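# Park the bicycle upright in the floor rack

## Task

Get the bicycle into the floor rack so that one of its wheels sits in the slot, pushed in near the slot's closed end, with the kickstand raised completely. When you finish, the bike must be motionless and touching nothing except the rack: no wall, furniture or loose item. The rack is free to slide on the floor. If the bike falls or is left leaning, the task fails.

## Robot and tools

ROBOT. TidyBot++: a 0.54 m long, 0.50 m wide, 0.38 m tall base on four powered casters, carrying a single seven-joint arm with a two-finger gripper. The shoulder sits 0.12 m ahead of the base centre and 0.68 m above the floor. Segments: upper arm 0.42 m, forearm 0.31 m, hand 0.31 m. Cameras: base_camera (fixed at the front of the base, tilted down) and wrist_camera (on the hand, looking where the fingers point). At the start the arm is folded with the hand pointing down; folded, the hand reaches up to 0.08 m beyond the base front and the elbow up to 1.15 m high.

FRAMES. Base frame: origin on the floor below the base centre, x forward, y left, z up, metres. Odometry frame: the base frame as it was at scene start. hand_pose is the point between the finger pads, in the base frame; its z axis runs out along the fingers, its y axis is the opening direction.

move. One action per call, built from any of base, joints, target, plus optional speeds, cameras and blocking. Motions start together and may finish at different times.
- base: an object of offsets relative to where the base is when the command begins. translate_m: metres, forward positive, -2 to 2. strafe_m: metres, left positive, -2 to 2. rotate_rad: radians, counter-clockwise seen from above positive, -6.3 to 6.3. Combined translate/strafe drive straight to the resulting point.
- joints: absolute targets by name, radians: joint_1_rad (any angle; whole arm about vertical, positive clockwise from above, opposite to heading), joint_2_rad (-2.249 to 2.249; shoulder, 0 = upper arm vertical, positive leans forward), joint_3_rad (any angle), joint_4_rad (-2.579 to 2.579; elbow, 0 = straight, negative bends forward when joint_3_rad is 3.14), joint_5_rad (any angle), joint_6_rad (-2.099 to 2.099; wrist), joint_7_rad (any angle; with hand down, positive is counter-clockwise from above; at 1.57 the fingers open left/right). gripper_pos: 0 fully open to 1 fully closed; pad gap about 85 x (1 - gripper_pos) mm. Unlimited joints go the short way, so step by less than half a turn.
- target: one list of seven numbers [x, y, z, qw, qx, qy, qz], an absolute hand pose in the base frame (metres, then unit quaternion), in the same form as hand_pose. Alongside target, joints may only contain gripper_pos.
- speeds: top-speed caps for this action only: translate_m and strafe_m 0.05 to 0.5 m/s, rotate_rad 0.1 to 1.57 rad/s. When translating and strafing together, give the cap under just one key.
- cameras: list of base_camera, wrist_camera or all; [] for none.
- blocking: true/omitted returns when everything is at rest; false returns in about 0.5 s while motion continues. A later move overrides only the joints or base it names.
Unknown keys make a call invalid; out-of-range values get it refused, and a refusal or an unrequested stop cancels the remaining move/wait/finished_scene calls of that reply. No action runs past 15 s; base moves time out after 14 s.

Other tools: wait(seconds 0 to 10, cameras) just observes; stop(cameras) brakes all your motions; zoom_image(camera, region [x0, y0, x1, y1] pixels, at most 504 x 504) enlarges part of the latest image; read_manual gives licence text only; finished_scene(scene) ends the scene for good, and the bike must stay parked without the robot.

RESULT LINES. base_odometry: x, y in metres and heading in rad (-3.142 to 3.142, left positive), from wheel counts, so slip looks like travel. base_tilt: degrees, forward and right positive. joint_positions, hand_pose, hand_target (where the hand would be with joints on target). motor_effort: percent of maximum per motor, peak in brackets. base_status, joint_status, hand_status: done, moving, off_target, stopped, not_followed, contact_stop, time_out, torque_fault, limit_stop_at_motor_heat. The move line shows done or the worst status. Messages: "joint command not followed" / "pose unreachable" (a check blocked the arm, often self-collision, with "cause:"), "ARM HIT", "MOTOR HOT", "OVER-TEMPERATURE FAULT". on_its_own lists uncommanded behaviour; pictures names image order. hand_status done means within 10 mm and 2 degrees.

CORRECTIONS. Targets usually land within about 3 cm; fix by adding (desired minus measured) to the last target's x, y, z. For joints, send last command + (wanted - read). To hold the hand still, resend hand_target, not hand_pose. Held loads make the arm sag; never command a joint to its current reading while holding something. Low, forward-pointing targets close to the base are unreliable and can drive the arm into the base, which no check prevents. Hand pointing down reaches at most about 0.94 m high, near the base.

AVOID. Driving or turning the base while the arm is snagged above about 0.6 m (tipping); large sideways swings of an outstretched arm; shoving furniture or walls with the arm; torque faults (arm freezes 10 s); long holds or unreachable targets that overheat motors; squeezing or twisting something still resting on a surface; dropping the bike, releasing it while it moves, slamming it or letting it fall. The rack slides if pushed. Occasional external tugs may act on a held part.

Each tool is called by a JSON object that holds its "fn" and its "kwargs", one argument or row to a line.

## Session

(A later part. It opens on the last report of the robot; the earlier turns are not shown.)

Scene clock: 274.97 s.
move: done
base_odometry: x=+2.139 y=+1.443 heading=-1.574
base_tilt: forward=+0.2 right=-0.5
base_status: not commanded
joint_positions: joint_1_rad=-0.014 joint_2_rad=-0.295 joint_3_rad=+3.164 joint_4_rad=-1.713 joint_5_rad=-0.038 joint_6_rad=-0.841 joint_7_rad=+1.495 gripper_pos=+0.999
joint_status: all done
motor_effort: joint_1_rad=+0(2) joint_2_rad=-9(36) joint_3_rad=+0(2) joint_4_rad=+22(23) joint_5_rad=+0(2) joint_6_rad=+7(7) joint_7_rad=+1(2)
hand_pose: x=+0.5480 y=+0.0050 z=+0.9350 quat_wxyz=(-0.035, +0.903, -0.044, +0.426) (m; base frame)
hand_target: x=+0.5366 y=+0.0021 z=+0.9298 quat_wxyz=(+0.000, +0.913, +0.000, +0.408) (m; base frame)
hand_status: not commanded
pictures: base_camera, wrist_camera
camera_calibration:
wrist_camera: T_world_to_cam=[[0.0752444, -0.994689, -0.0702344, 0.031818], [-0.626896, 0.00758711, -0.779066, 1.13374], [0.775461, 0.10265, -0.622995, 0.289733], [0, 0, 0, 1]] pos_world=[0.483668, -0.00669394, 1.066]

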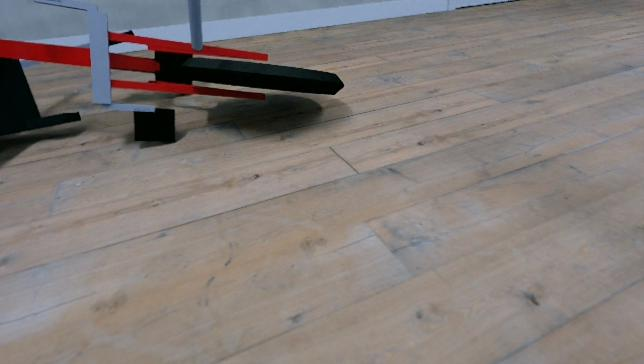

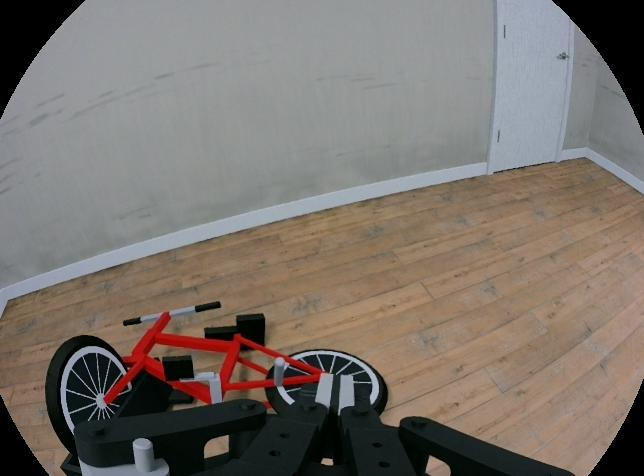

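{"fn": "move", "kwargs": {
  "base": {"translate_m": 0.15, "strafe_m": -0.12},
  "joints": {"joint_1_rad": 0, "joint_2_rad": -0.3, "joint_3_rad": 3.14, "joint_4_rad": -1.6, "joint_5_rad": 0, "joint_6_rad": -1.3, "joint_7_rad": 1.57}
}}

{"fn": "zoom_image", "kwargs": {
  "camera": "wrist_camera",
  "region": [0, 150, 440, 420]
}}

Scene clock: 278.10 s.
move: done
base_odometry: x=+2.019 y=+1.293 heading=-1.574
base_tilt: forward=+0.2 right=-0.5
base_status: done
joint_positions: joint_1_rad=-0.010 joint_2_rad=-0.293 joint_3_rad=+3.158 joint_4_rad=-1.615 joint_5_rad=-0.032 joint_6_rad=-1.243 joint_7_rad=+1.497 gripper_pos=+0.999
joint_status: all done
motor_effort: joint_1_rad=+0(2) joint_2_rad=-8(10) joint_3_rad=+0(2) joint_4_rad=+19(22) joint_5_rad=+0(2) joint_6_rad=+5(7) joint_7_rad=+1(2)
hand_pose: x=+0.4720 y=+0.0078 z=+0.9011 quat_wxyz=(-0.028, +0.958, -0.039, +0.283) (m; base frame)
hand_target: x=+0.4580 y=+0.0020 z=+0.9011 quat_wxyz=(+0.000, +0.964, +0.000, +0.268) (m; base frame)
hand_status: not commanded
pictures: base_camera, wrist_camera
camera_calibration:
wrist_camera: T_world_to_cam=[[0.0693325, -0.994117, -0.0832181, 0.0524473], [-0.832967, -0.011785, -0.553197, 0.953497], [0.548962, 0.107672, -0.828884, 0.619683], [0, 0, 0, 1]] pos_world=[0.450413, -0.00334708, 1.04548]

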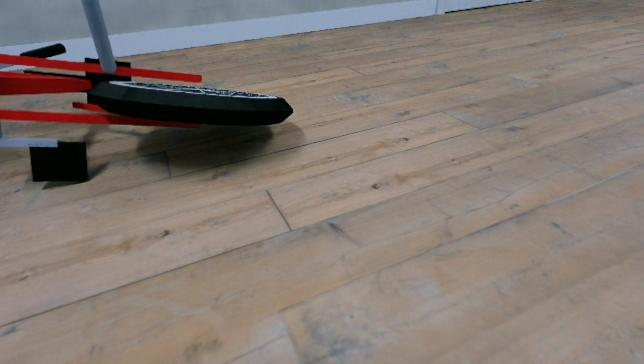

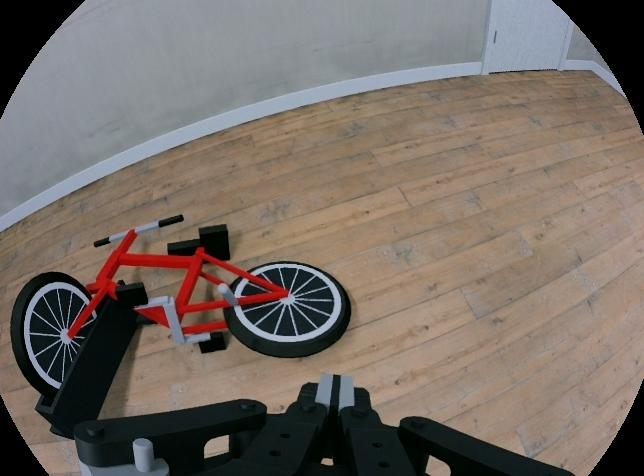

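Scaled by 1.145.

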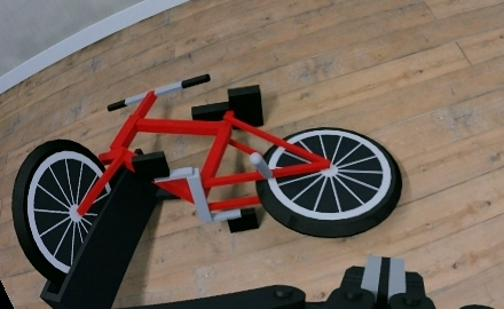

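{"fn": "move", "kwargs": {
  "base": {"translate_m": 0.2, "strafe_m": 0.1}
}}

{"fn": "zoom_image", "kwargs": {
  "camera": "wrist_camera",
  "region": [50, 200, 400, 476]
}}

Scene clock: 283.57 s.
move: done
base_odometry: x=+2.118 y=+1.093 heading=-1.574
base_tilt: forward=+0.2 right=-0.5
base_status: done
joint_positions: joint_1_rad=-0.010 joint_2_rad=-0.293 joint_3_rad=+3.157 joint_4_rad=-1.614 joint_5_rad=-0.031 joint_6_rad=-1.246 joint_7_rad=+1.497 gripper_pos=+0.999
joint_status: not commanded
motor_effort: joint_1_rad=+1(1) joint_2_rad=-7(11) joint_3_rad=+0(1) joint_4_rad=+21(21) joint_5_rad=+0(1) joint_6_rad=+4(6) joint_7_rad=+1(1)
hand_pose: x=+0.4714 y=+0.0082 z=+0.9013 quat_wxyz=(-0.028, +0.958, -0.039, +0.282) (m; base frame)
hand_target: x=+0.4580 y=+0.0020 z=+0.9011 quat_wxyz=(+0.000, +0.964, +0.000, +0.268) (m; base frame)
hand_status: not commanded
pictures: base_camera, wrist_camera
camera_calibration:
wrist_camera: T_world_to_cam=[[0.0702455, -0.9941, -0.0826533, 0.0518752], [-0.833872, -0.0130444, -0.551803, 0.952327], [0.547469, 0.107684, -0.829868, 0.621702], [0, 0, 0, 1]] pos_world=[0.450112, -0.00295577, 1.04572]

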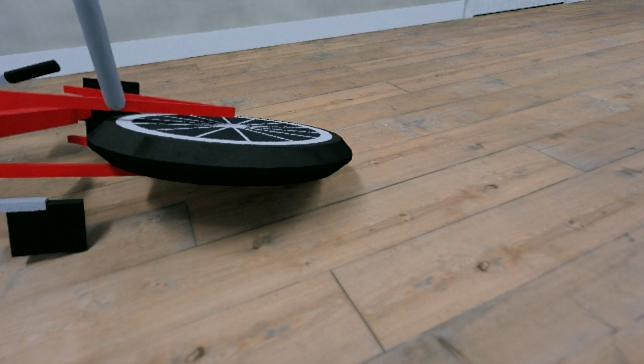

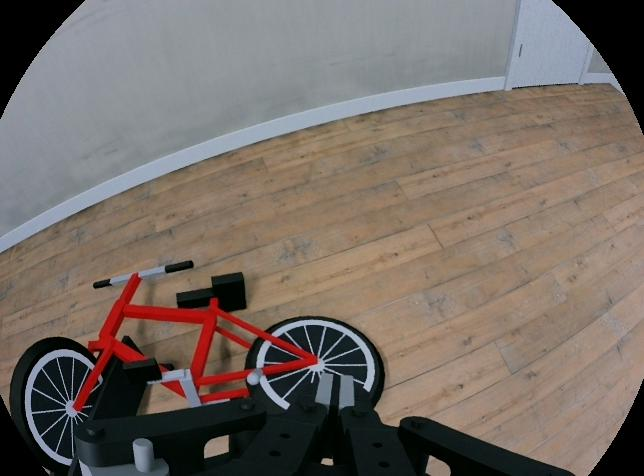

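Scaled by 1.440.

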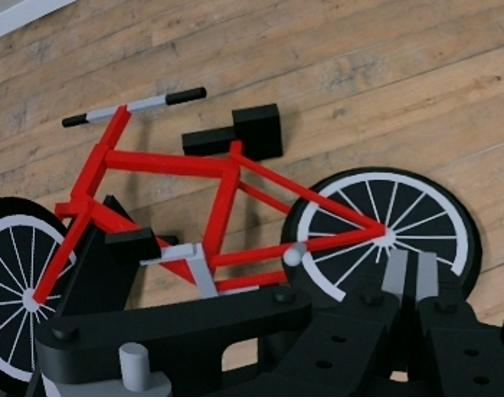

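{"fn": "move", "kwargs": {
  "target": [0.64, 0.29, 0.5, 0, 1, 0, 0],
  "cameras": ["wrist_camera"]
}}

{"fn": "move", "kwargs": {
  "target": [0.64, 0.29, 0.33, 0, 1, 0, 0]
}}

Scene clock: 288.00 s.
move: off_target
base_odometry: x=+2.118 y=+1.093 heading=-1.574
base_tilt: forward=+0.2 right=-0.5
base_status: not commanded
joint_positions: joint_1_rad=-0.516 joint_2_rad=+0.853 joint_3_rad=+3.158 joint_4_rad=-1.216 joint_5_rad=-0.031 joint_6_rad=-1.145 joint_7_rad=+1.163 gripper_pos=+0.999
joint_status: not commanded
motor_effort: joint_1_rad=+0(2) joint_2_rad=-39(42) joint_3_rad=-1(1) joint_4_rad=+15(21) joint_5_rad=+1(2) joint_6_rad=-1(5) joint_7_rad=+1(1)
hand_pose: x=+0.6148 y=+0.2832 z=+0.4980 quat_wxyz=(+0.009, +0.998, +0.042, -0.036) (m; base frame)
hand_target: x=+0.6400 y=+0.2900 z=+0.5000 quat_wxyz=(+0.000, +1.000, +0.000, +0.000) (m; base frame)
hand_status: off_target (0.026 m and 6.4 deg from the pose sent, 0.519 m and 33.3 deg at the start)
pictures: wrist_camera
camera_calibration:
wrist_camera: T_world_to_cam=[[0.180591, -0.981127, -0.0691179, 0.203634], [-0.980703, -0.184973, 0.0633055, 0.685559], [-0.0748957, 0.0563516, -0.995598, 0.658608], [0, 0, 0, 1]] pos_world=[0.684882, 0.289487, 0.626384]

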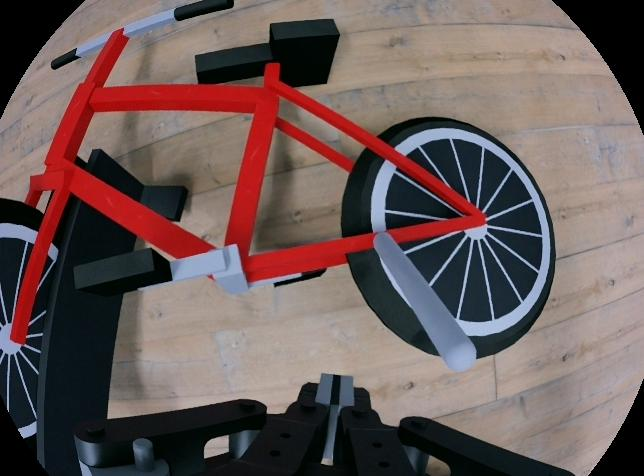

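Scene clock: 289.63 s.
move: off_target
base_odometry: x=+2.118 y=+1.093 heading=-1.574
base_tilt: forward=+0.2 right=-0.6
base_status: not commanded
joint_positions: joint_1_rad=-0.522 joint_2_rad=+1.118 joint_3_rad=+3.179 joint_4_rad=-1.247 joint_5_rad=-0.044 joint_6_rad=-0.829 joint_7_rad=+1.163 gripper_pos=+0.999
joint_status: not commanded
motor_effort: joint_1_rad=+1(1) joint_2_rad=-43(48) joint_3_rad=+0(1) joint_4_rad=+13(16) joint_5_rad=+1(2) joint_6_rad=-1(1) joint_7_rad=+1(1)
hand_pose: x=+0.6290 y=+0.2822 z=+0.3308 quat_wxyz=(+0.012, +0.999, +0.033, -0.023) (m; base frame)
hand_target: x=+0.6400 y=+0.2900 z=+0.3300 quat_wxyz=(+0.000, +1.000, +0.000, +0.000) (m; base frame)
hand_status: off_target (0.013 m and 4.8 deg from the pose sent, 0.170 m and 6.4 deg at the start)
pictures: base_camera, wrist_camera
camera_calibration:
wrist_camera: T_world_to_cam=[[0.166428, -0.984302, -0.0587503, 0.194914], [-0.984888, -0.168832, 0.038612, 0.716211], [-0.0479248, 0.0514363, -0.997526, 0.478348], [0, 0, 0, 1]] pos_world=[0.695873, 0.288169, 0.460962]

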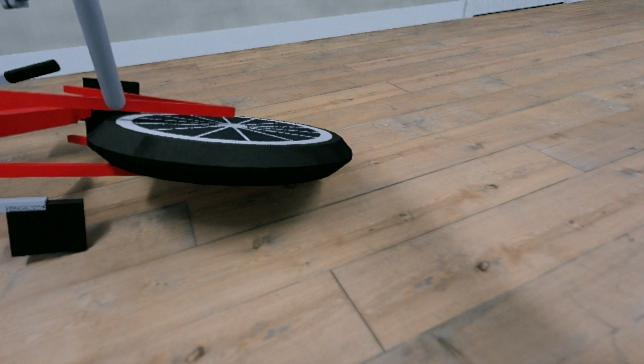

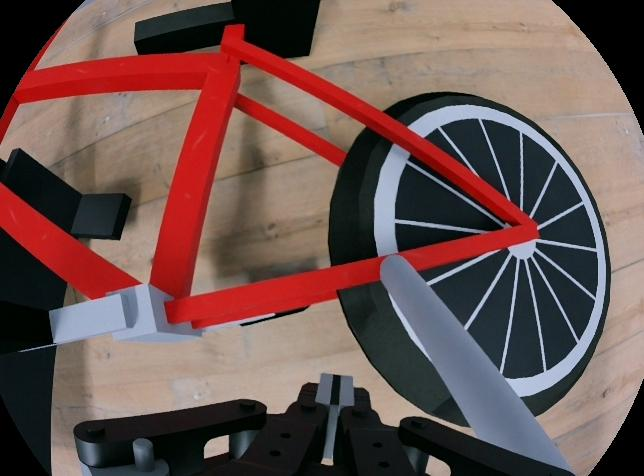

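{"fn": "move", "kwargs": {
  "target": [0.645, 0.20, 0.325, 0, 1, 0, 0]
}}

{"fn": "move", "kwargs": {
  "target": [0.66, 0.13, 0.31, 0, 1, 0, 0]
}}

Scene clock: 291.40 s.
move: off_target
base_odometry: x=+2.118 y=+1.093 heading=-1.574
base_tilt: forward=+0.3 right=-0.5
base_status: not commanded
joint_positions: joint_1_rad=-0.410 joint_2_rad=+1.058 joint_3_rad=+3.178 joint_4_rad=-1.361 joint_5_rad=-0.059 joint_6_rad=-0.697 joint_7_rad=+1.201 gripper_pos=+0.999
joint_status: not commanded
motor_effort: joint_1_rad=+2(6) joint_2_rad=-37(43) joint_3_rad=+1(6) joint_4_rad=+7(12) joint_5_rad=+2(6) joint_6_rad=-3(5) joint_7_rad=+1(1)
hand_pose: x=+0.6573 y=+0.2249 z=+0.3412 quat_wxyz=(-0.008, +1.000, -0.011, +0.011) (m; base frame)
hand_target: x=+0.6450 y=+0.2000 z=+0.3250 quat_wxyz=(+0.000, +1.000, +0.000, +0.000) (m; base frame)
hand_status: off_target (0.032 m and 2.1 deg from the pose sent, 0.084 m and 4.8 deg at the start)
pictures: base_camera, wrist_camera
camera_calibration:
wrist_camera: T_world_to_cam=[[0.0831895, -0.992416, -0.0904962, 0.201775], [-0.996185, -0.0804151, -0.0338902, 0.746242], [0.0263559, 0.0929703, -0.99532, 0.434084], [0, 0, 0, 1]] pos_world=[0.715169, 0.219897, 0.475603]

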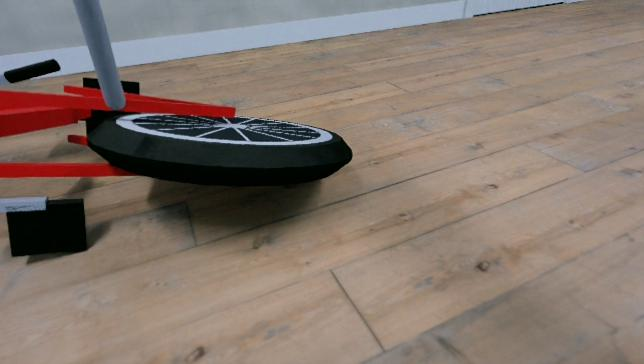

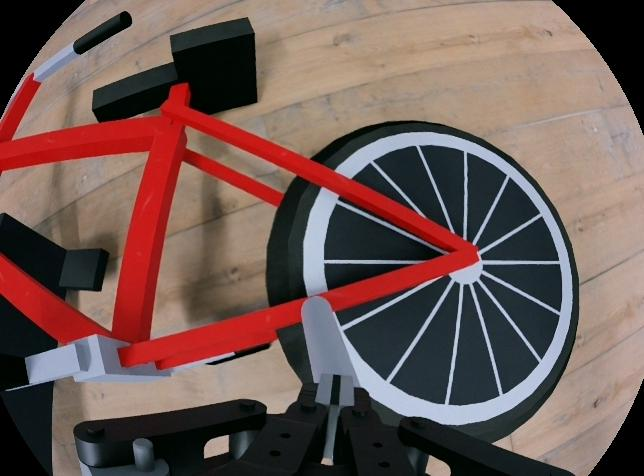

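Scene clock: 292.70 s.
move: off_target
base_odometry: x=+2.118 y=+1.093 heading=-1.574
base_tilt: forward=+0.2 right=-0.6
base_status: not commanded
joint_positions: joint_1_rad=-0.253 joint_2_rad=+1.088 joint_3_rad=+3.179 joint_4_rad=-1.412 joint_5_rad=-0.059 joint_6_rad=-0.682 joint_7_rad=+1.307 gripper_pos=+0.999
joint_status: not commanded
motor_effort: joint_1_rad=+0(4) joint_2_rad=-41(42) joint_3_rad=+0(2) joint_4_rad=+10(12) joint_5_rad=+1(2) joint_6_rad=+0(4) joint_7_rad=+1(1)
hand_pose: x=+0.6525 y=+0.1286 z=+0.3140 quat_wxyz=(+0.003, +0.999, -0.038, -0.020) (m; base frame)
hand_target: x=+0.6600 y=+0.1300 z=+0.3100 quat_wxyz=(+0.000, +1.000, +0.000, +0.000) (m; base frame)
hand_status: off_target (0.009 m and 4.9 deg from the pose sent, 0.100 m and 2.1 deg at the start)
pictures: base_camera, wrist_camera
camera_calibration:
wrist_camera: T_world_to_cam=[[0.0255411, -0.997043, -0.0724794, 0.136691], [-0.99917, -0.027762, 0.029802, 0.707983], [-0.0317261, 0.071658, -0.996925, 0.457217], [0, 0, 0, 1]] pos_world=[0.71841, 0.123179, 0.444619]

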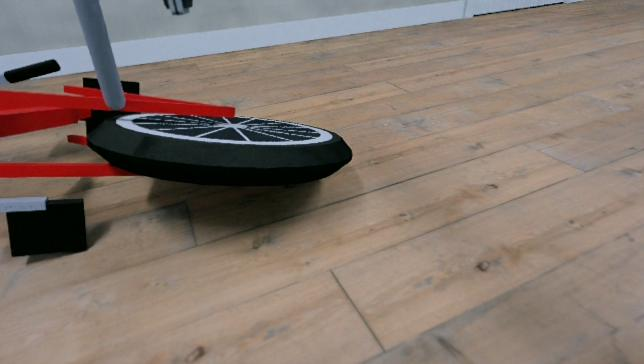

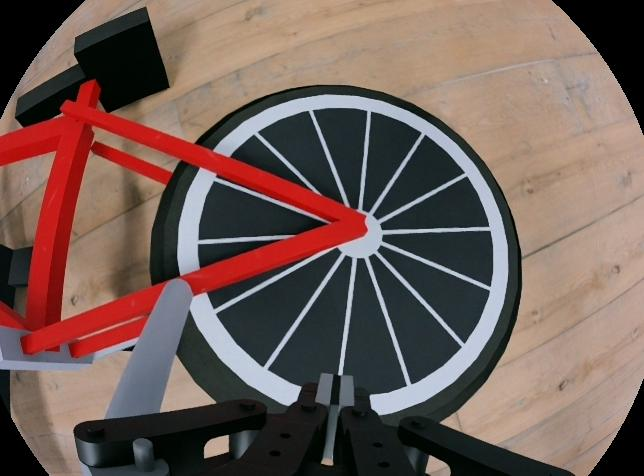

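{"fn": "move", "kwargs": {
  "target": [0.64, 0.13, 0.46, 0, 1, 0, 0],
  "cameras": []
}}

{"fn": "move", "kwargs": {
  "target": [0.63, 0.29, 0.46, 0, 1, 0, 0],
  "cameras": []
}}

{"fn": "move", "kwargs": {
  "target": [0.63, 0.285, 0.30, 0, 1, 0, 0]
}}

Scene clock: 295.57 s.
move: off_target
base_odometry: x=+2.118 y=+1.093 heading=-1.574
base_tilt: forward=+0.2 right=-0.5
base_status: not commanded
joint_positions: joint_1_rad=-0.253 joint_2_rad=+0.792 joint_3_rad=+3.179 joint_4_rad=-1.471 joint_5_rad=-0.059 joint_6_rad=-0.799 joint_7_rad=+1.308 gripper_pos=+0.999
joint_status: not commanded
motor_effort: joint_1_rad=+1(2) joint_2_rad=-37(44) joint_3_rad=+0(1) joint_4_rad=+14(15) joint_5_rad=+0(1) joint_6_rad=+1(1) joint_7_rad=+1(1)
hand_pose: x=+0.6694 y=+0.1357 z=+0.4663 quat_wxyz=(-0.018, +0.998, -0.037, +0.037) (m; base frame)
hand_target: x=+0.6400 y=+0.1300 z=+0.4600 quat_wxyz=(+0.000, +1.000, +0.000, +0.000) (m; base frame)
hand_status: off_target (0.031 m and 6.4 deg from the pose sent, 0.147 m and 4.9 deg at the start)
pictures: none
No camera images: "cameras" was empty.

Scene clock: 297.10 s.
move: off_target
base_odometry: x=+2.118 y=+1.093 heading=-1.574
base_tilt: forward=+0.2 right=-0.5
base_status: not commanded
joint_positions: joint_1_rad=-0.539 joint_2_rad=+0.877 joint_3_rad=+3.179 joint_4_rad=-1.291 joint_5_rad=-0.059 joint_6_rad=-0.920 joint_7_rad=+1.160 gripper_pos=+0.999
joint_status: not commanded
motor_effort: joint_1_rad=+0(4) joint_2_rad=-40(42) joint_3_rad=+0(2) joint_4_rad=+14(16) joint_5_rad=+1(2) joint_6_rad=+0(2) joint_7_rad=+1(1)
hand_pose: x=+0.6370 y=+0.3041 z=+0.4633 quat_wxyz=(-0.021, +0.999, +0.035, +0.020) (m; base frame)
hand_target: x=+0.6300 y=+0.2900 z=+0.4600 quat_wxyz=(+0.000, +1.000, +0.000, +0.000) (m; base frame)
hand_status: off_target (0.016 m and 5.2 deg from the pose sent, 0.159 m and 6.4 deg at the start)
pictures: none
No camera images: "cameras" was empty.

Scene clock: 298.67 s.
move: off_target
base_odometry: x=+2.118 y=+1.093 heading=-1.574
base_tilt: forward=+0.2 right=-0.6
base_status: not commanded
joint_positions: joint_1_rad=-0.539 joint_2_rad=+1.154 joint_3_rad=+3.183 joint_4_rad=-1.291 joint_5_rad=-0.060 joint_6_rad=-0.753 joint_7_rad=+1.160 gripper_pos=+0.999
joint_status: not commanded
motor_effort: joint_1_rad=+0(1) joint_2_rad=-42(47) joint_3_rad=+0(0) joint_4_rad=+11(15) joint_5_rad=+1(2) joint_6_rad=+0(1) joint_7_rad=+1(1)
hand_pose: x=+0.6129 y=+0.2837 z=+0.2998 quat_wxyz=(+0.011, +0.999, +0.032, -0.025) (m; base frame)
hand_target: x=+0.6300 y=+0.2850 z=+0.3000 quat_wxyz=(+0.000, +1.000, +0.000, +0.000) (m; base frame)
hand_status: off_target (0.017 m and 4.9 deg from the pose sent, 0.165 m and 5.2 deg at the start)
pictures: base_camera, wrist_camera
camera_calibration:
wrist_camera: T_world_to_cam=[[0.1642, -0.984557, -0.0607177, 0.199257], [-0.985034, -0.166928, 0.0429361, 0.700041], [-0.0524085, 0.0527589, -0.997231, 0.448816], [0, 0, 0, 1]] pos_world=[0.680368, 0.289357, 0.429615]

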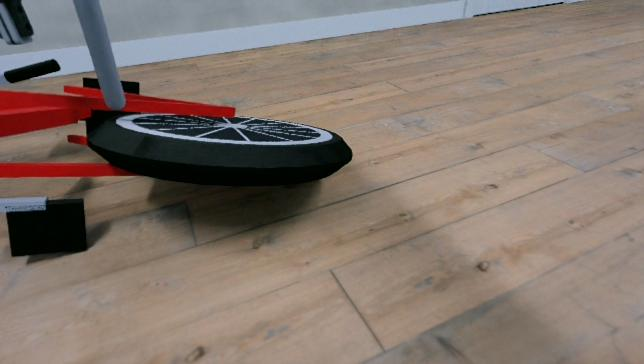

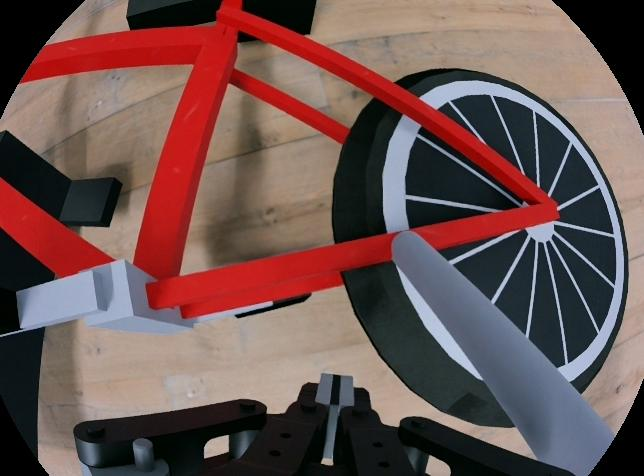

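{"fn": "move", "kwargs": {
  "target": [0.625, 0.21, 0.295, 0, 1, 0, 0],
  "cameras": ["wrist_camera"]
}}

{"fn": "move", "kwargs": {
  "target": [0.625, 0.15, 0.29, 0, 1, 0, 0]
}}

Scene clock: 300.23 s.
move: off_target
base_odometry: x=+2.118 y=+1.093 heading=-1.574
base_tilt: forward=+0.2 right=-0.5
base_status: not commanded
joint_positions: joint_1_rad=-0.462 joint_2_rad=+1.104 joint_3_rad=+3.174 joint_4_rad=-1.414 joint_5_rad=-0.077 joint_6_rad=-0.620 joint_7_rad=+1.189 gripper_pos=+0.999
joint_status: not commanded
motor_effort: joint_1_rad=+6(8) joint_2_rad=-37(43) joint_3_rad=+5(6) joint_4_rad=+6(12) joint_5_rad=+2(4) joint_6_rad=-3(4) joint_7_rad=+1(1)
hand_pose: x=+0.6230 y=+0.2466 z=+0.3043 quat_wxyz=(-0.008, +1.000, +0.002, -0.001) (m; base frame)
hand_target: x=+0.6250 y=+0.2100 z=+0.2950 quat_wxyz=(+0.000, +1.000, +0.000, +0.000) (m; base frame)
hand_status: off_target (0.038 m and 0.9 deg from the pose sent, 0.075 m and 4.9 deg at the start)
pictures: wrist_camera
camera_calibration:
wrist_camera: T_world_to_cam=[[0.10685, -0.989943, -0.0927148, 0.20818], [-0.994275, -0.106457, -0.00918497, 0.710269], [-0.000777529, 0.0931654, -0.99565, 0.413256], [0, 0, 0, 1]] pos_world=[0.68428, 0.243199, 0.437284]

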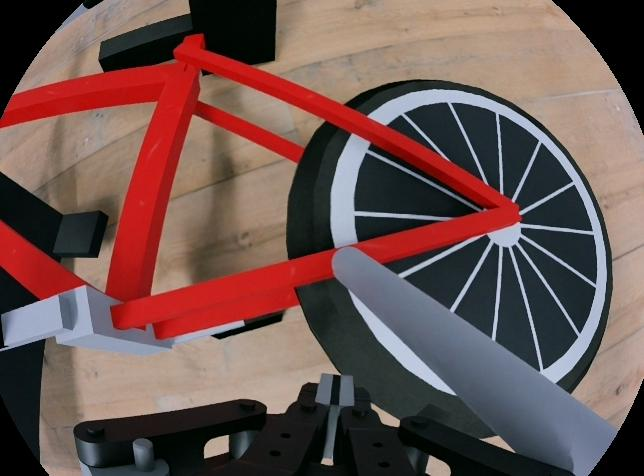

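Scene clock: 301.47 s.
move: off_target
base_odometry: x=+2.118 y=+1.093 heading=-1.574
base_tilt: forward=+0.2 right=-0.5
base_status: not commanded
joint_positions: joint_1_rad=-0.323 joint_2_rad=+1.100 joint_3_rad=+3.174 joint_4_rad=-1.534 joint_5_rad=-0.077 joint_6_rad=-0.576 joint_7_rad=+1.276 gripper_pos=+0.999
joint_status: not commanded
motor_effort: joint_1_rad=+3(9) joint_2_rad=-40(42) joint_3_rad=+3(6) joint_4_rad=+11(13) joint_5_rad=+1(3) joint_6_rad=+2(3) joint_7_rad=+1(1)
hand_pose: x=+0.6013 y=+0.1571 z=+0.2873 quat_wxyz=(+0.005, +0.999, -0.026, -0.034) (m; base frame)
hand_target: x=+0.6250 y=+0.1500 z=+0.2900 quat_wxyz=(+0.000, +1.000, +0.000, +0.000) (m; base frame)
hand_status: off_target (0.025 m and 4.9 deg from the pose sent, 0.098 m and 0.9 deg at the start)
pictures: base_camera, wrist_camera
camera_calibration:
wrist_camera: T_world_to_cam=[[0.0462197, -0.996308, -0.0723512, 0.151881], [-0.997022, -0.0504867, 0.0583022, 0.652542], [-0.0617397, 0.069441, -0.995674, 0.44506], [0, 0, 0, 1]] pos_world=[0.671056, 0.153359, 0.416078]

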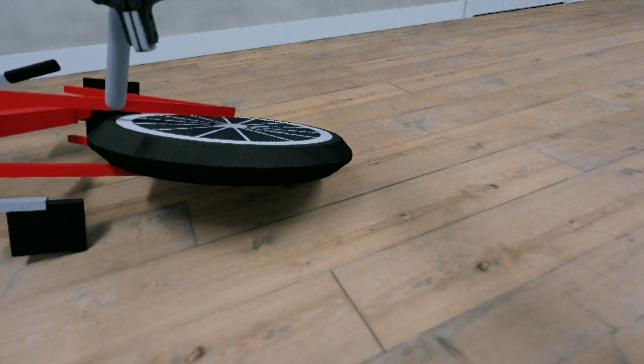

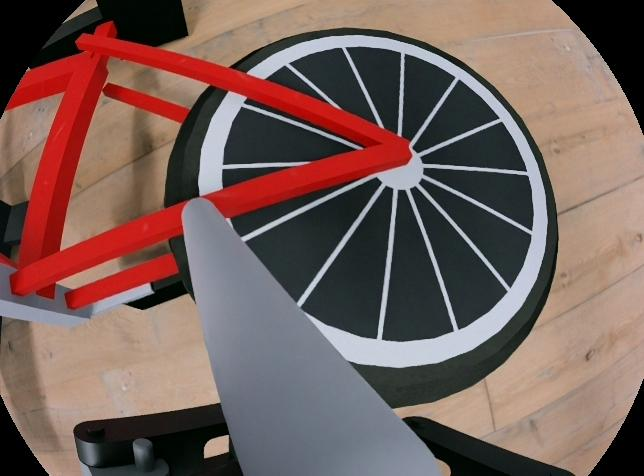

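{"fn": "move", "kwargs": {
  "target": [0.60, 0.13, 0.48, 0, 0.707, 0.707, 0],
  "cameras": ["base_camera"]
}}

{"fn": "move", "kwargs": {
  "target": [0.60, 0.32, 0.50, 0, 0.707, 0.707, 0]
}}

Scene clock: 304.93 s.
move: off_target
base_odometry: x=+2.118 y=+1.093 heading=-1.574
base_tilt: forward=+0.2 right=-0.5
base_status: not commanded
joint_positions: joint_1_rad=-0.066 joint_2_rad=+0.732 joint_3_rad=+2.826 joint_4_rad=-1.596 joint_5_rad=+0.261 joint_6_rad=-0.789 joint_7_rad=+2.554 gripper_pos=+0.999
joint_status: not commanded
motor_effort: joint_1_rad=+1(5) joint_2_rad=-35(47) joint_3_rad=-5(5) joint_4_rad=+14(17) joint_5_rad=+1(3) joint_6_rad=+1(5) joint_7_rad=+1(1)
hand_pose: x=+0.6240 y=+0.1439 z=+0.4816 quat_wxyz=(+0.003, +0.744, +0.667, +0.035) (m; base frame)
hand_target: x=+0.6000 y=+0.1300 z=+0.4800 quat_wxyz=(+0.000, +0.707, +0.707, +0.000) (m; base frame)
hand_status: off_target (0.028 m and 7.5 deg from the pose sent, 0.195 m and 93.1 deg at the start)
pictures: base_camera

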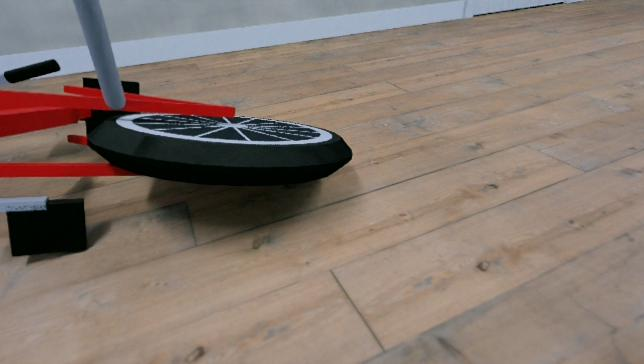

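Scene clock: 306.70 s.
move: off_target
base_odometry: x=+2.118 y=+1.093 heading=-1.574
base_tilt: forward=+0.2 right=-0.5
base_status: not commanded
joint_positions: joint_1_rad=-0.441 joint_2_rad=+0.826 joint_3_rad=+2.841 joint_4_rad=-1.294 joint_5_rad=+0.261 joint_6_rad=-0.999 joint_7_rad=+2.465 gripper_pos=+0.999
joint_status: not commanded
motor_effort: joint_1_rad=+0(4) joint_2_rad=-39(40) joint_3_rad=-4(6) joint_4_rad=+15(16) joint_5_rad=+1(2) joint_6_rad=+0(2) joint_7_rad=+1(1)
hand_pose: x=+0.6067 y=+0.3345 z=+0.5048 quat_wxyz=(+0.006, +0.670, +0.742, +0.029) (m; base frame)
hand_target: x=+0.6000 y=+0.3200 z=+0.5000 quat_wxyz=(+0.000, +0.707, +0.707, +0.000) (m; base frame)
hand_status: off_target (0.017 m and 6.8 deg from the pose sent, 0.179 m and 7.5 deg at the start)
pictures: base_camera, wrist_camera
camera_calibration:
wrist_camera: T_world_to_cam=[[0.978209, 0.206358, -0.0228809, -0.648591], [0.205492, -0.978021, -0.035325, 0.282087], [-0.0296676, 0.0298533, -0.999114, 0.645115], [0, 0, 0, 1]] pos_world=[0.59563, 0.39047, 0.639668]

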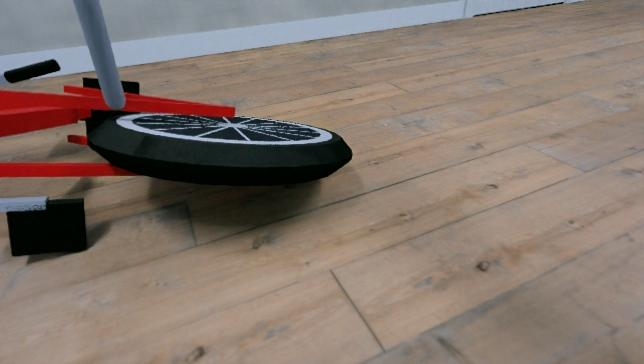

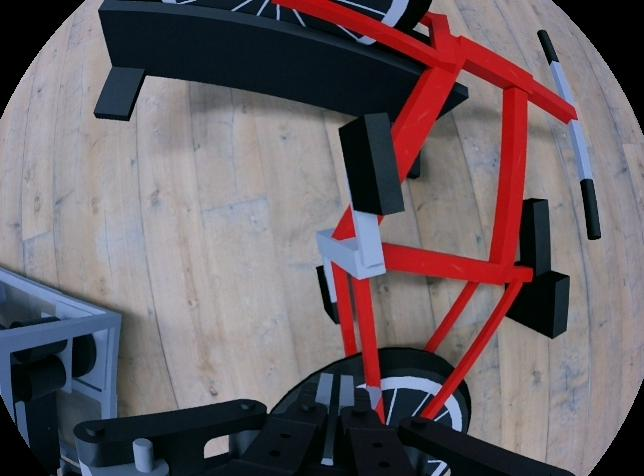

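{"fn": "move", "kwargs": {
  "target": [0.65, 0.30, 0.32, 0, 0.707, 0.707, 0],
  "cameras": []
}}

{"fn": "move", "kwargs": {
  "joints": {"gripper_pos": 0.78},
  "cameras": ["base_camera"]
}}

{"fn": "move", "kwargs": {
  "target": [0.65, 0.21, 0.32, 0, 0.707, 0.707, 0]
}}

Scene clock: 309.13 s.
move: off_target
base_odometry: x=+2.118 y=+1.093 heading=-1.574
base_tilt: forward=+0.2 right=-0.5
base_status: not commanded
joint_positions: joint_1_rad=-0.408 joint_2_rad=+1.180 joint_3_rad=+2.881 joint_4_rad=-1.197 joint_5_rad=+0.274 joint_6_rad=-0.875 joint_7_rad=+2.465 gripper_pos=+0.999
joint_status: not commanded
motor_effort: joint_1_rad=+1(1) joint_2_rad=-43(47) joint_3_rad=-5(6) joint_4_rad=+11(15) joint_5_rad=+0(1) joint_6_rad=+0(2) joint_7_rad=+1(1)
hand_pose: x=+0.6151 y=+0.3046 z=+0.3169 quat_wxyz=(-0.026, +0.696, +0.717, -0.033) (m; base frame)
hand_target: x=+0.6500 y=+0.3000 z=+0.3200 quat_wxyz=(+0.000, +0.707, +0.707, +0.000) (m; base frame)
hand_status: off_target (0.035 m and 5.1 deg from the pose sent, 0.193 m and 6.8 deg at the start)
pictures: none
No camera images: "cameras" was empty.

Scene clock: 309.77 s.
move: done
base_odometry: x=+2.118 y=+1.093 heading=-1.574
base_tilt: forward=+0.2 right=-0.5
base_status: not commanded
joint_positions: joint_1_rad=-0.408 joint_2_rad=+1.180 joint_3_rad=+2.881 joint_4_rad=-1.197 joint_5_rad=+0.274 joint_6_rad=-0.875 joint_7_rad=+2.465 gripper_pos=+0.780
joint_status: all done
motor_effort: joint_1_rad=+1(1) joint_2_rad=-43(44) joint_3_rad=-5(5) joint_4_rad=+12(13) joint_5_rad=+0(1) joint_6_rad=+0(1) joint_7_rad=+1(1)
hand_pose: x=+0.6151 y=+0.3047 z=+0.3169 quat_wxyz=(-0.026, +0.696, +0.717, -0.033) (m; base frame)
hand_target: x=+0.6500 y=+0.3000 z=+0.3200 quat_wxyz=(+0.000, +0.707, +0.707, +0.000) (m; base frame)
hand_status: not commanded
pictures: base_camera

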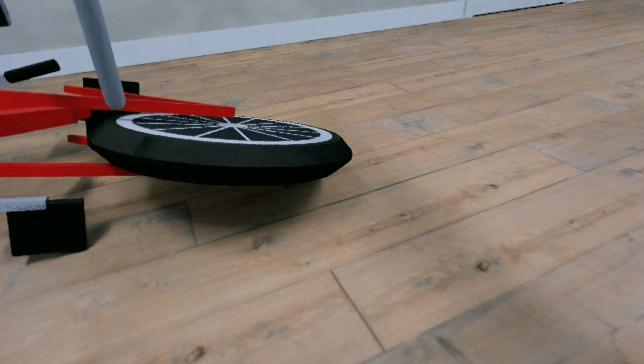

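Scene clock: 310.93 s.
move: off_target
base_odometry: x=+2.118 y=+1.093 heading=-1.574
base_tilt: forward=+0.2 right=-0.5
base_status: not commanded
joint_positions: joint_1_rad=-0.268 joint_2_rad=+1.136 joint_3_rad=+2.853 joint_4_rad=-1.337 joint_5_rad=+0.325 joint_6_rad=-0.752 joint_7_rad=+2.465 gripper_pos=+0.780
joint_status: not commanded
motor_effort: joint_1_rad=+7(9) joint_2_rad=-43(44) joint_3_rad=+2(4) joint_4_rad=+10(13) joint_5_rad=+4(6) joint_6_rad=-3(6) joint_7_rad=+1(1)
hand_pose: x=+0.6288 y=+0.2432 z=+0.3165 quat_wxyz=(-0.026, +0.718, +0.695, -0.010) (m; base frame)
hand_target: x=+0.6500 y=+0.2100 z=+0.3200 quat_wxyz=(+0.000, +0.707, +0.707, +0.000) (m; base frame)
hand_status: off_target (0.040 m and 3.7 deg from the pose sent, 0.101 m and 5.1 deg at the start)
pictures: base_camera, wrist_camera
camera_calibration:
wrist_camera: T_world_to_cam=[[0.98928, 0.073577, -0.126143, -0.597695], [0.0694447, -0.996905, -0.0368555, 0.272261], [-0.128464, 0.0277004, -0.991327, 0.520507], [0, 0, 0, 1]] pos_world=[0.639247, 0.300976, 0.450632]

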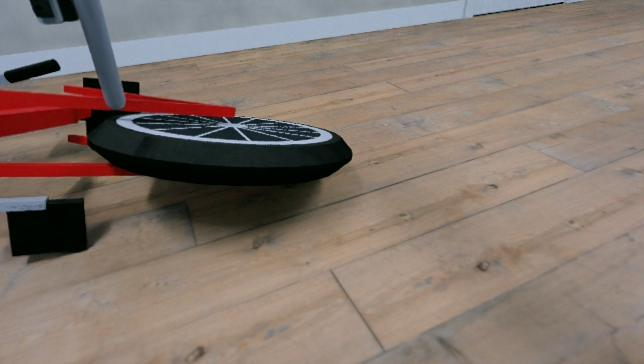

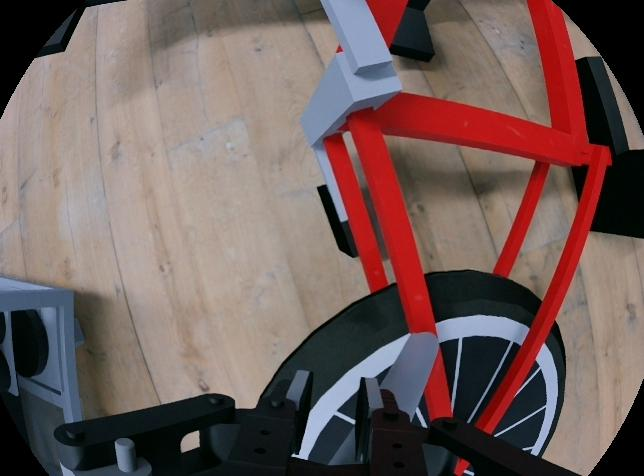

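{"fn": "move", "kwargs": {
  "target": [0.665, 0.15, 0.32, 0, 0.707, 0.707, 0]
}}

Scene clock: 312.43 s.
move: off_target
base_odometry: x=+2.118 y=+1.093 heading=-1.574
base_tilt: forward=+0.2 right=-0.5
base_status: not commanded
joint_positions: joint_1_rad=-0.171 joint_2_rad=+1.129 joint_3_rad=+2.823 joint_4_rad=-1.362 joint_5_rad=+0.329 joint_6_rad=-0.729 joint_7_rad=+2.527 gripper_pos=+0.780
joint_status: not commanded
motor_effort: joint_1_rad=+8(13) joint_2_rad=-41(43) joint_3_rad=+1(6) joint_4_rad=+11(12) joint_5_rad=+3(6) joint_6_rad=-1(5) joint_7_rad=+1(1)
hand_pose: x=+0.6409 y=+0.2094 z=+0.3188 quat_wxyz=(-0.038, +0.723, +0.690, +0.002) (m; base frame)
hand_target: x=+0.6650 y=+0.1500 z=+0.3200 quat_wxyz=(+0.000, +0.707, +0.707, +0.000) (m; base frame)
hand_status: off_target (0.064 m and 5.1 deg from the pose sent, 0.100 m and 3.7 deg at the start)
pictures: base_camera, wrist_camera
camera_calibration:
wrist_camera: T_world_to_cam=[[0.990389, 0.0635975, -0.122821, -0.606528], [0.0552889, -0.99602, -0.0699135, 0.257251], [-0.126778, 0.062451, -0.989963, 0.516544], [0, 0, 0, 1]] pos_world=[0.651962, 0.262542, 0.45485]

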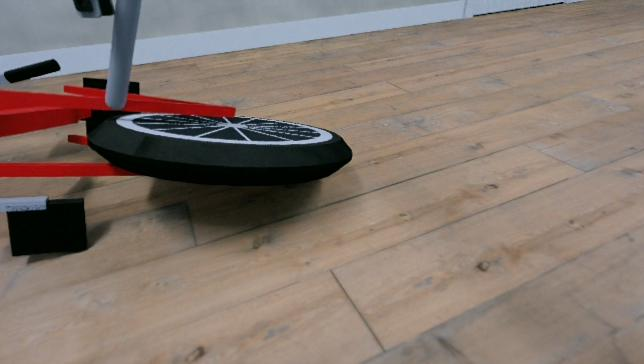

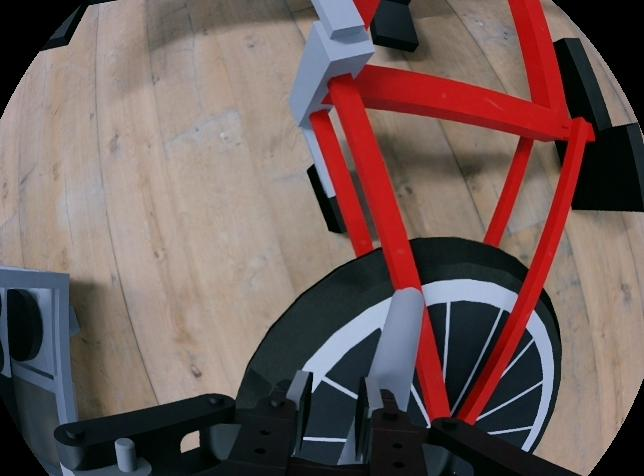

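{"fn": "move", "kwargs": {
  "target": [0.675, 0.09, 0.31, 0, 0.707, 0.707, 0],
  "cameras": ["base_camera"]
}}

{"fn": "move", "kwargs": {
  "target": [0.685, 0.03, 0.29, 0, 0.707, 0.707, 0]
}}

Scene clock: 314.30 s.
move: off_target
base_odometry: x=+2.118 y=+1.093 heading=-1.574
base_tilt: forward=+0.2 right=-0.5
base_status: not commanded
joint_positions: joint_1_rad=-0.001 joint_2_rad=+1.129 joint_3_rad=+2.860 joint_4_rad=-1.367 joint_5_rad=+0.389 joint_6_rad=-0.726 joint_7_rad=+2.609 gripper_pos=+0.780
joint_status: not commanded
motor_effort: joint_1_rad=+1(11) joint_2_rad=-41(42) joint_3_rad=-5(8) joint_4_rad=+10(11) joint_5_rad=+2(6) joint_6_rad=+1(3) joint_7_rad=+1(1)
hand_pose: x=+0.6736 y=+0.0859 z=+0.3136 quat_wxyz=(-0.007, +0.743, +0.669, -0.011) (m; base frame)
hand_target: x=+0.6750 y=+0.0900 z=+0.3100 quat_wxyz=(+0.000, +0.707, +0.707, +0.000) (m; base frame)
hand_status: off_target (0.006 m and 6.1 deg from the pose sent, 0.125 m and 5.1 deg at the start)
pictures: base_camera

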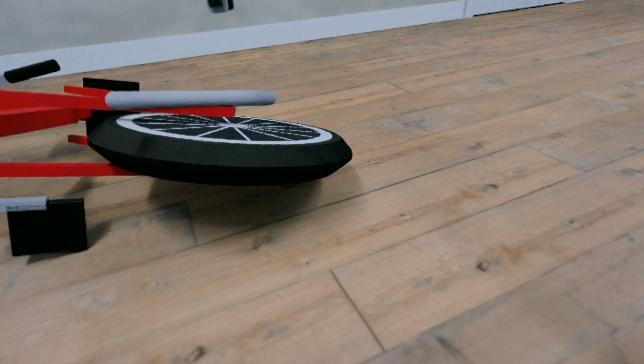

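Scene clock: 315.50 s.
move: off_target
base_odometry: x=+2.118 y=+1.093 heading=-1.574
base_tilt: forward=+0.2 right=-0.5
base_status: not commanded
joint_positions: joint_1_rad=+0.104 joint_2_rad=+1.165 joint_3_rad=+2.860 joint_4_rad=-1.367 joint_5_rad=+0.401 joint_6_rad=-0.720 joint_7_rad=+2.707 gripper_pos=+0.780
joint_status: not commanded
motor_effort: joint_1_rad=+1(4) joint_2_rad=-42(42) joint_3_rad=-5(7) joint_4_rad=+9(11) joint_5_rad=+0(2) joint_6_rad=+0(1) joint_7_rad=+1(1)
hand_pose: x=+0.6681 y=+0.0269 z=+0.2935 quat_wxyz=(-0.017, +0.742, +0.670, -0.021) (m; base frame)
hand_target: x=+0.6850 y=+0.0300 z=+0.2900 quat_wxyz=(+0.000, +0.707, +0.707, +0.000) (m; base frame)
hand_status: off_target (0.017 m and 6.6 deg from the pose sent, 0.062 m and 6.1 deg at the start)
pictures: base_camera, wrist_camera
camera_calibration:
wrist_camera: T_world_to_cam=[[0.991416, 0.00127096, -0.130736, -0.621695], [0.000339548, -0.999974, -0.00714638, 0.0906189], [-0.130742, 0.00704064, -0.991391, 0.510852], [0, 0, 0, 1]] pos_world=[0.683117, 0.0878101, 0.425824]

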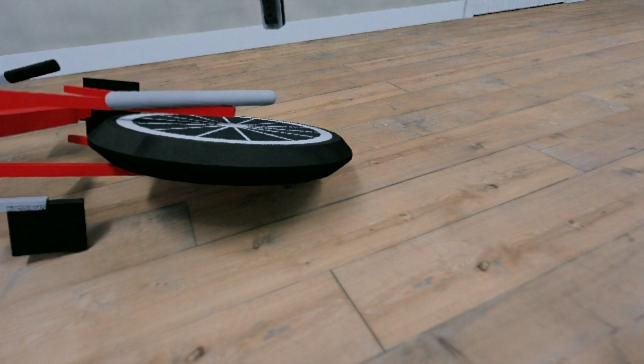

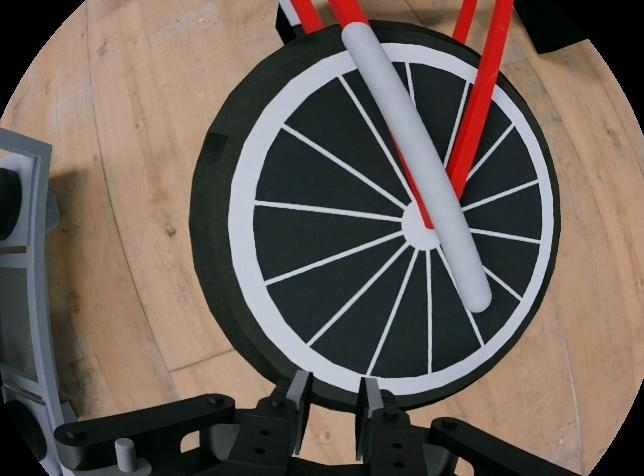

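{"fn": "move", "kwargs": {
  "target": [0.755, 0.075, 0.27, 0, 0.707, 0.707, 0],
  "cameras": []
}}

{"fn": "move", "kwargs": {
  "joints": {"gripper_pos": 1.0}
}}

Scene clock: 317.77 s.
move: off_target
base_odometry: x=+2.118 y=+1.093 heading=-1.574
base_tilt: forward=+0.2 right=-0.5
base_status: not commanded
joint_positions: joint_1_rad=-0.010 joint_2_rad=+1.316 joint_3_rad=+2.878 joint_4_rad=-1.005 joint_5_rad=+0.345 joint_6_rad=-0.802 joint_7_rad=+2.784 gripper_pos=+0.780
joint_status: not commanded
motor_effort: joint_1_rad=+1(2) joint_2_rad=-46(47) joint_3_rad=-4(5) joint_4_rad=+12(13) joint_5_rad=+0(2) joint_6_rad=+1(1) joint_7_rad=+1(1)
hand_pose: x=+0.7694 y=+0.0804 z=+0.2748 quat_wxyz=(+0.014, +0.724, +0.689, +0.025) (m; base frame)
hand_target: x=+0.7550 y=+0.0750 z=+0.2700 quat_wxyz=(+0.000, +0.707, +0.707, +0.000) (m; base frame)
hand_status: off_target (0.016 m and 4.3 deg from the pose sent, 0.102 m and 6.6 deg at the start)
pictures: none
No camera images: "cameras" was empty.

Scene clock: 318.40 s.
move: done
base_odometry: x=+2.118 y=+1.093 heading=-1.574
base_tilt: forward=+0.2 right=-0.5
base_status: not commanded
joint_positions: joint_1_rad=-0.010 joint_2_rad=+1.316 joint_3_rad=+2.878 joint_4_rad=-1.004 joint_5_rad=+0.345 joint_6_rad=-0.802 joint_7_rad=+2.784 gripper_pos=+0.999
joint_status: all done
motor_effort: joint_1_rad=+0(1) joint_2_rad=-45(47) joint_3_rad=-4(5) joint_4_rad=+13(14) joint_5_rad=+0(2) joint_6_rad=+0(1) joint_7_rad=+1(1)
hand_pose: x=+0.7697 y=+0.0803 z=+0.2750 quat_wxyz=(+0.014, +0.724, +0.689, +0.025) (m; base frame)
hand_target: x=+0.7550 y=+0.0750 z=+0.2700 quat_wxyz=(+0.000, +0.707, +0.707, +0.000) (m; base frame)
hand_status: not commanded
pictures: base_camera, wrist_camera
camera_calibration:
wrist_camera: T_world_to_cam=[[0.998266, 0.0551916, -0.0204463, -0.764794], [0.0547829, -0.998297, -0.0200372, 0.105339], [-0.0215173, 0.0188824, -0.99959, 0.422639], [0, 0, 0, 1]] pos_world=[0.766791, 0.13939, 0.408939]

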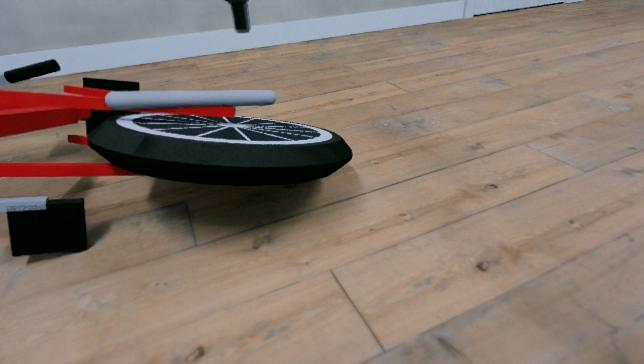

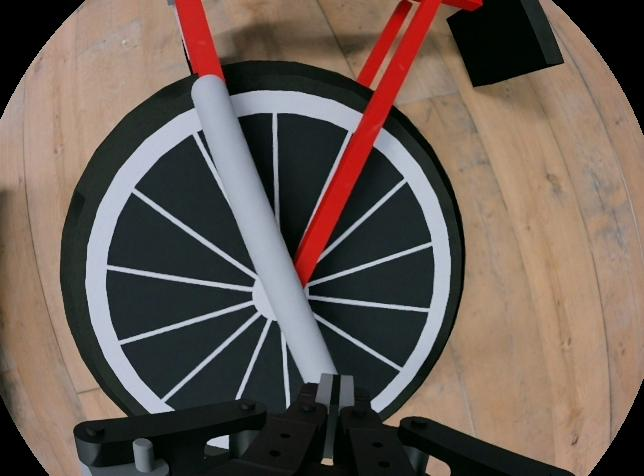

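{"fn": "move", "kwargs": {
  "target": [0.745, 0.085, 0.21, 0, 0.707, 0.707, 0],
  "cameras": ["base_camera"]
}}

{"fn": "move", "kwargs": {
  "target": [0.745, 0.085, 0.17, 0, 0.707, 0.707, 0]
}}

Scene clock: 320.10 s.
move: off_target
base_odometry: x=+2.118 y=+1.093 heading=-1.574
base_tilt: forward=+0.3 right=-0.5
base_status: not commanded
joint_positions: joint_1_rad=-0.029 joint_2_rad=+1.433 joint_3_rad=+2.888 joint_4_rad=-0.978 joint_5_rad=+0.345 joint_6_rad=-0.801 joint_7_rad=+2.784 gripper_pos=+0.999
joint_status: not commanded
motor_effort: joint_1_rad=+1(1) joint_2_rad=-45(49) joint_3_rad=-4(5) joint_4_rad=+11(14) joint_5_rad=+1(1) joint_6_rad=+0(2) joint_7_rad=+1(1)
hand_pose: x=+0.7309 y=+0.0852 z=+0.2060 quat_wxyz=(-0.013, +0.721, +0.693, -0.011) (m; base frame)
hand_target: x=+0.7450 y=+0.0850 z=+0.2100 quat_wxyz=(+0.000, +0.707, +0.707, +0.000) (m; base frame)
hand_status: off_target (0.015 m and 3.0 deg from the pose sent, 0.070 m and 4.3 deg at the start)
pictures: base_camera

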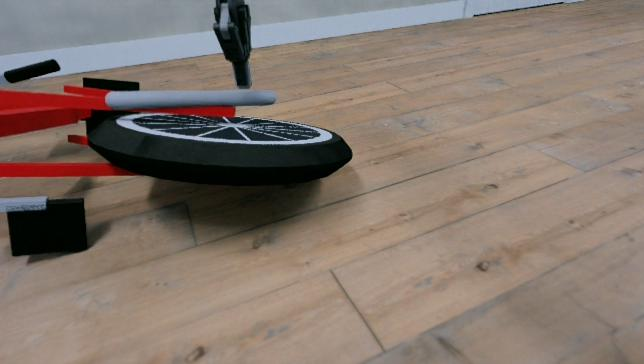

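Scene clock: 321.07 s.
move: off_target
base_odometry: x=+2.118 y=+1.093 heading=-1.574
base_tilt: forward=+0.2 right=-0.5
base_status: not commanded
joint_positions: joint_1_rad=-0.033 joint_2_rad=+1.471 joint_3_rad=+2.891 joint_4_rad=-0.920 joint_5_rad=+0.345 joint_6_rad=-0.808 joint_7_rad=+2.784 gripper_pos=+0.999
joint_status: not commanded
motor_effort: joint_1_rad=-1(1) joint_2_rad=-39(46) joint_3_rad=-4(5) joint_4_rad=+15(16) joint_5_rad=+1(3) joint_6_rad=+7(10) joint_7_rad=+1(1)
hand_pose: x=+0.7412 y=+0.0845 z=+0.1936 quat_wxyz=(-0.008, +0.724, +0.690, -0.008) (m; base frame)
hand_target: x=+0.7450 y=+0.0850 z=+0.1700 quat_wxyz=(+0.000, +0.707, +0.707, +0.000) (m; base frame)
hand_status: off_target (0.024 m and 3.1 deg from the pose sent, 0.039 m and 3.0 deg at the start)
pictures: base_camera, wrist_camera
camera_calibration:
wrist_camera: T_world_to_cam=[[0.993497, 0.0549338, -0.0997331, -0.719287], [0.0540024, -0.998468, -0.0120163, 0.108433], [-0.10024, 0.0065523, -0.994942, 0.399148], [0, 0, 0, 1]] pos_world=[0.748765, 0.145164, 0.326695]

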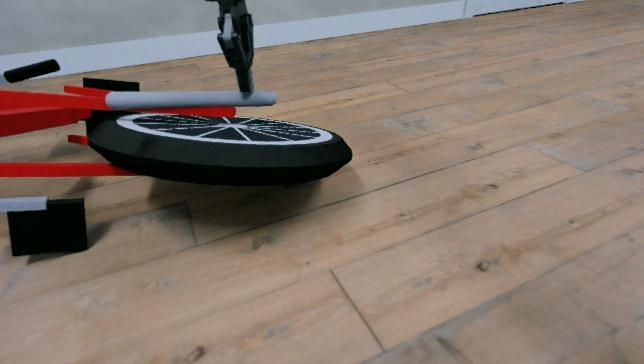

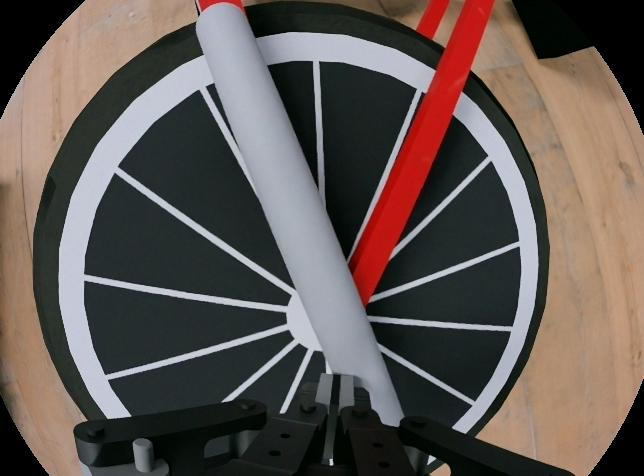

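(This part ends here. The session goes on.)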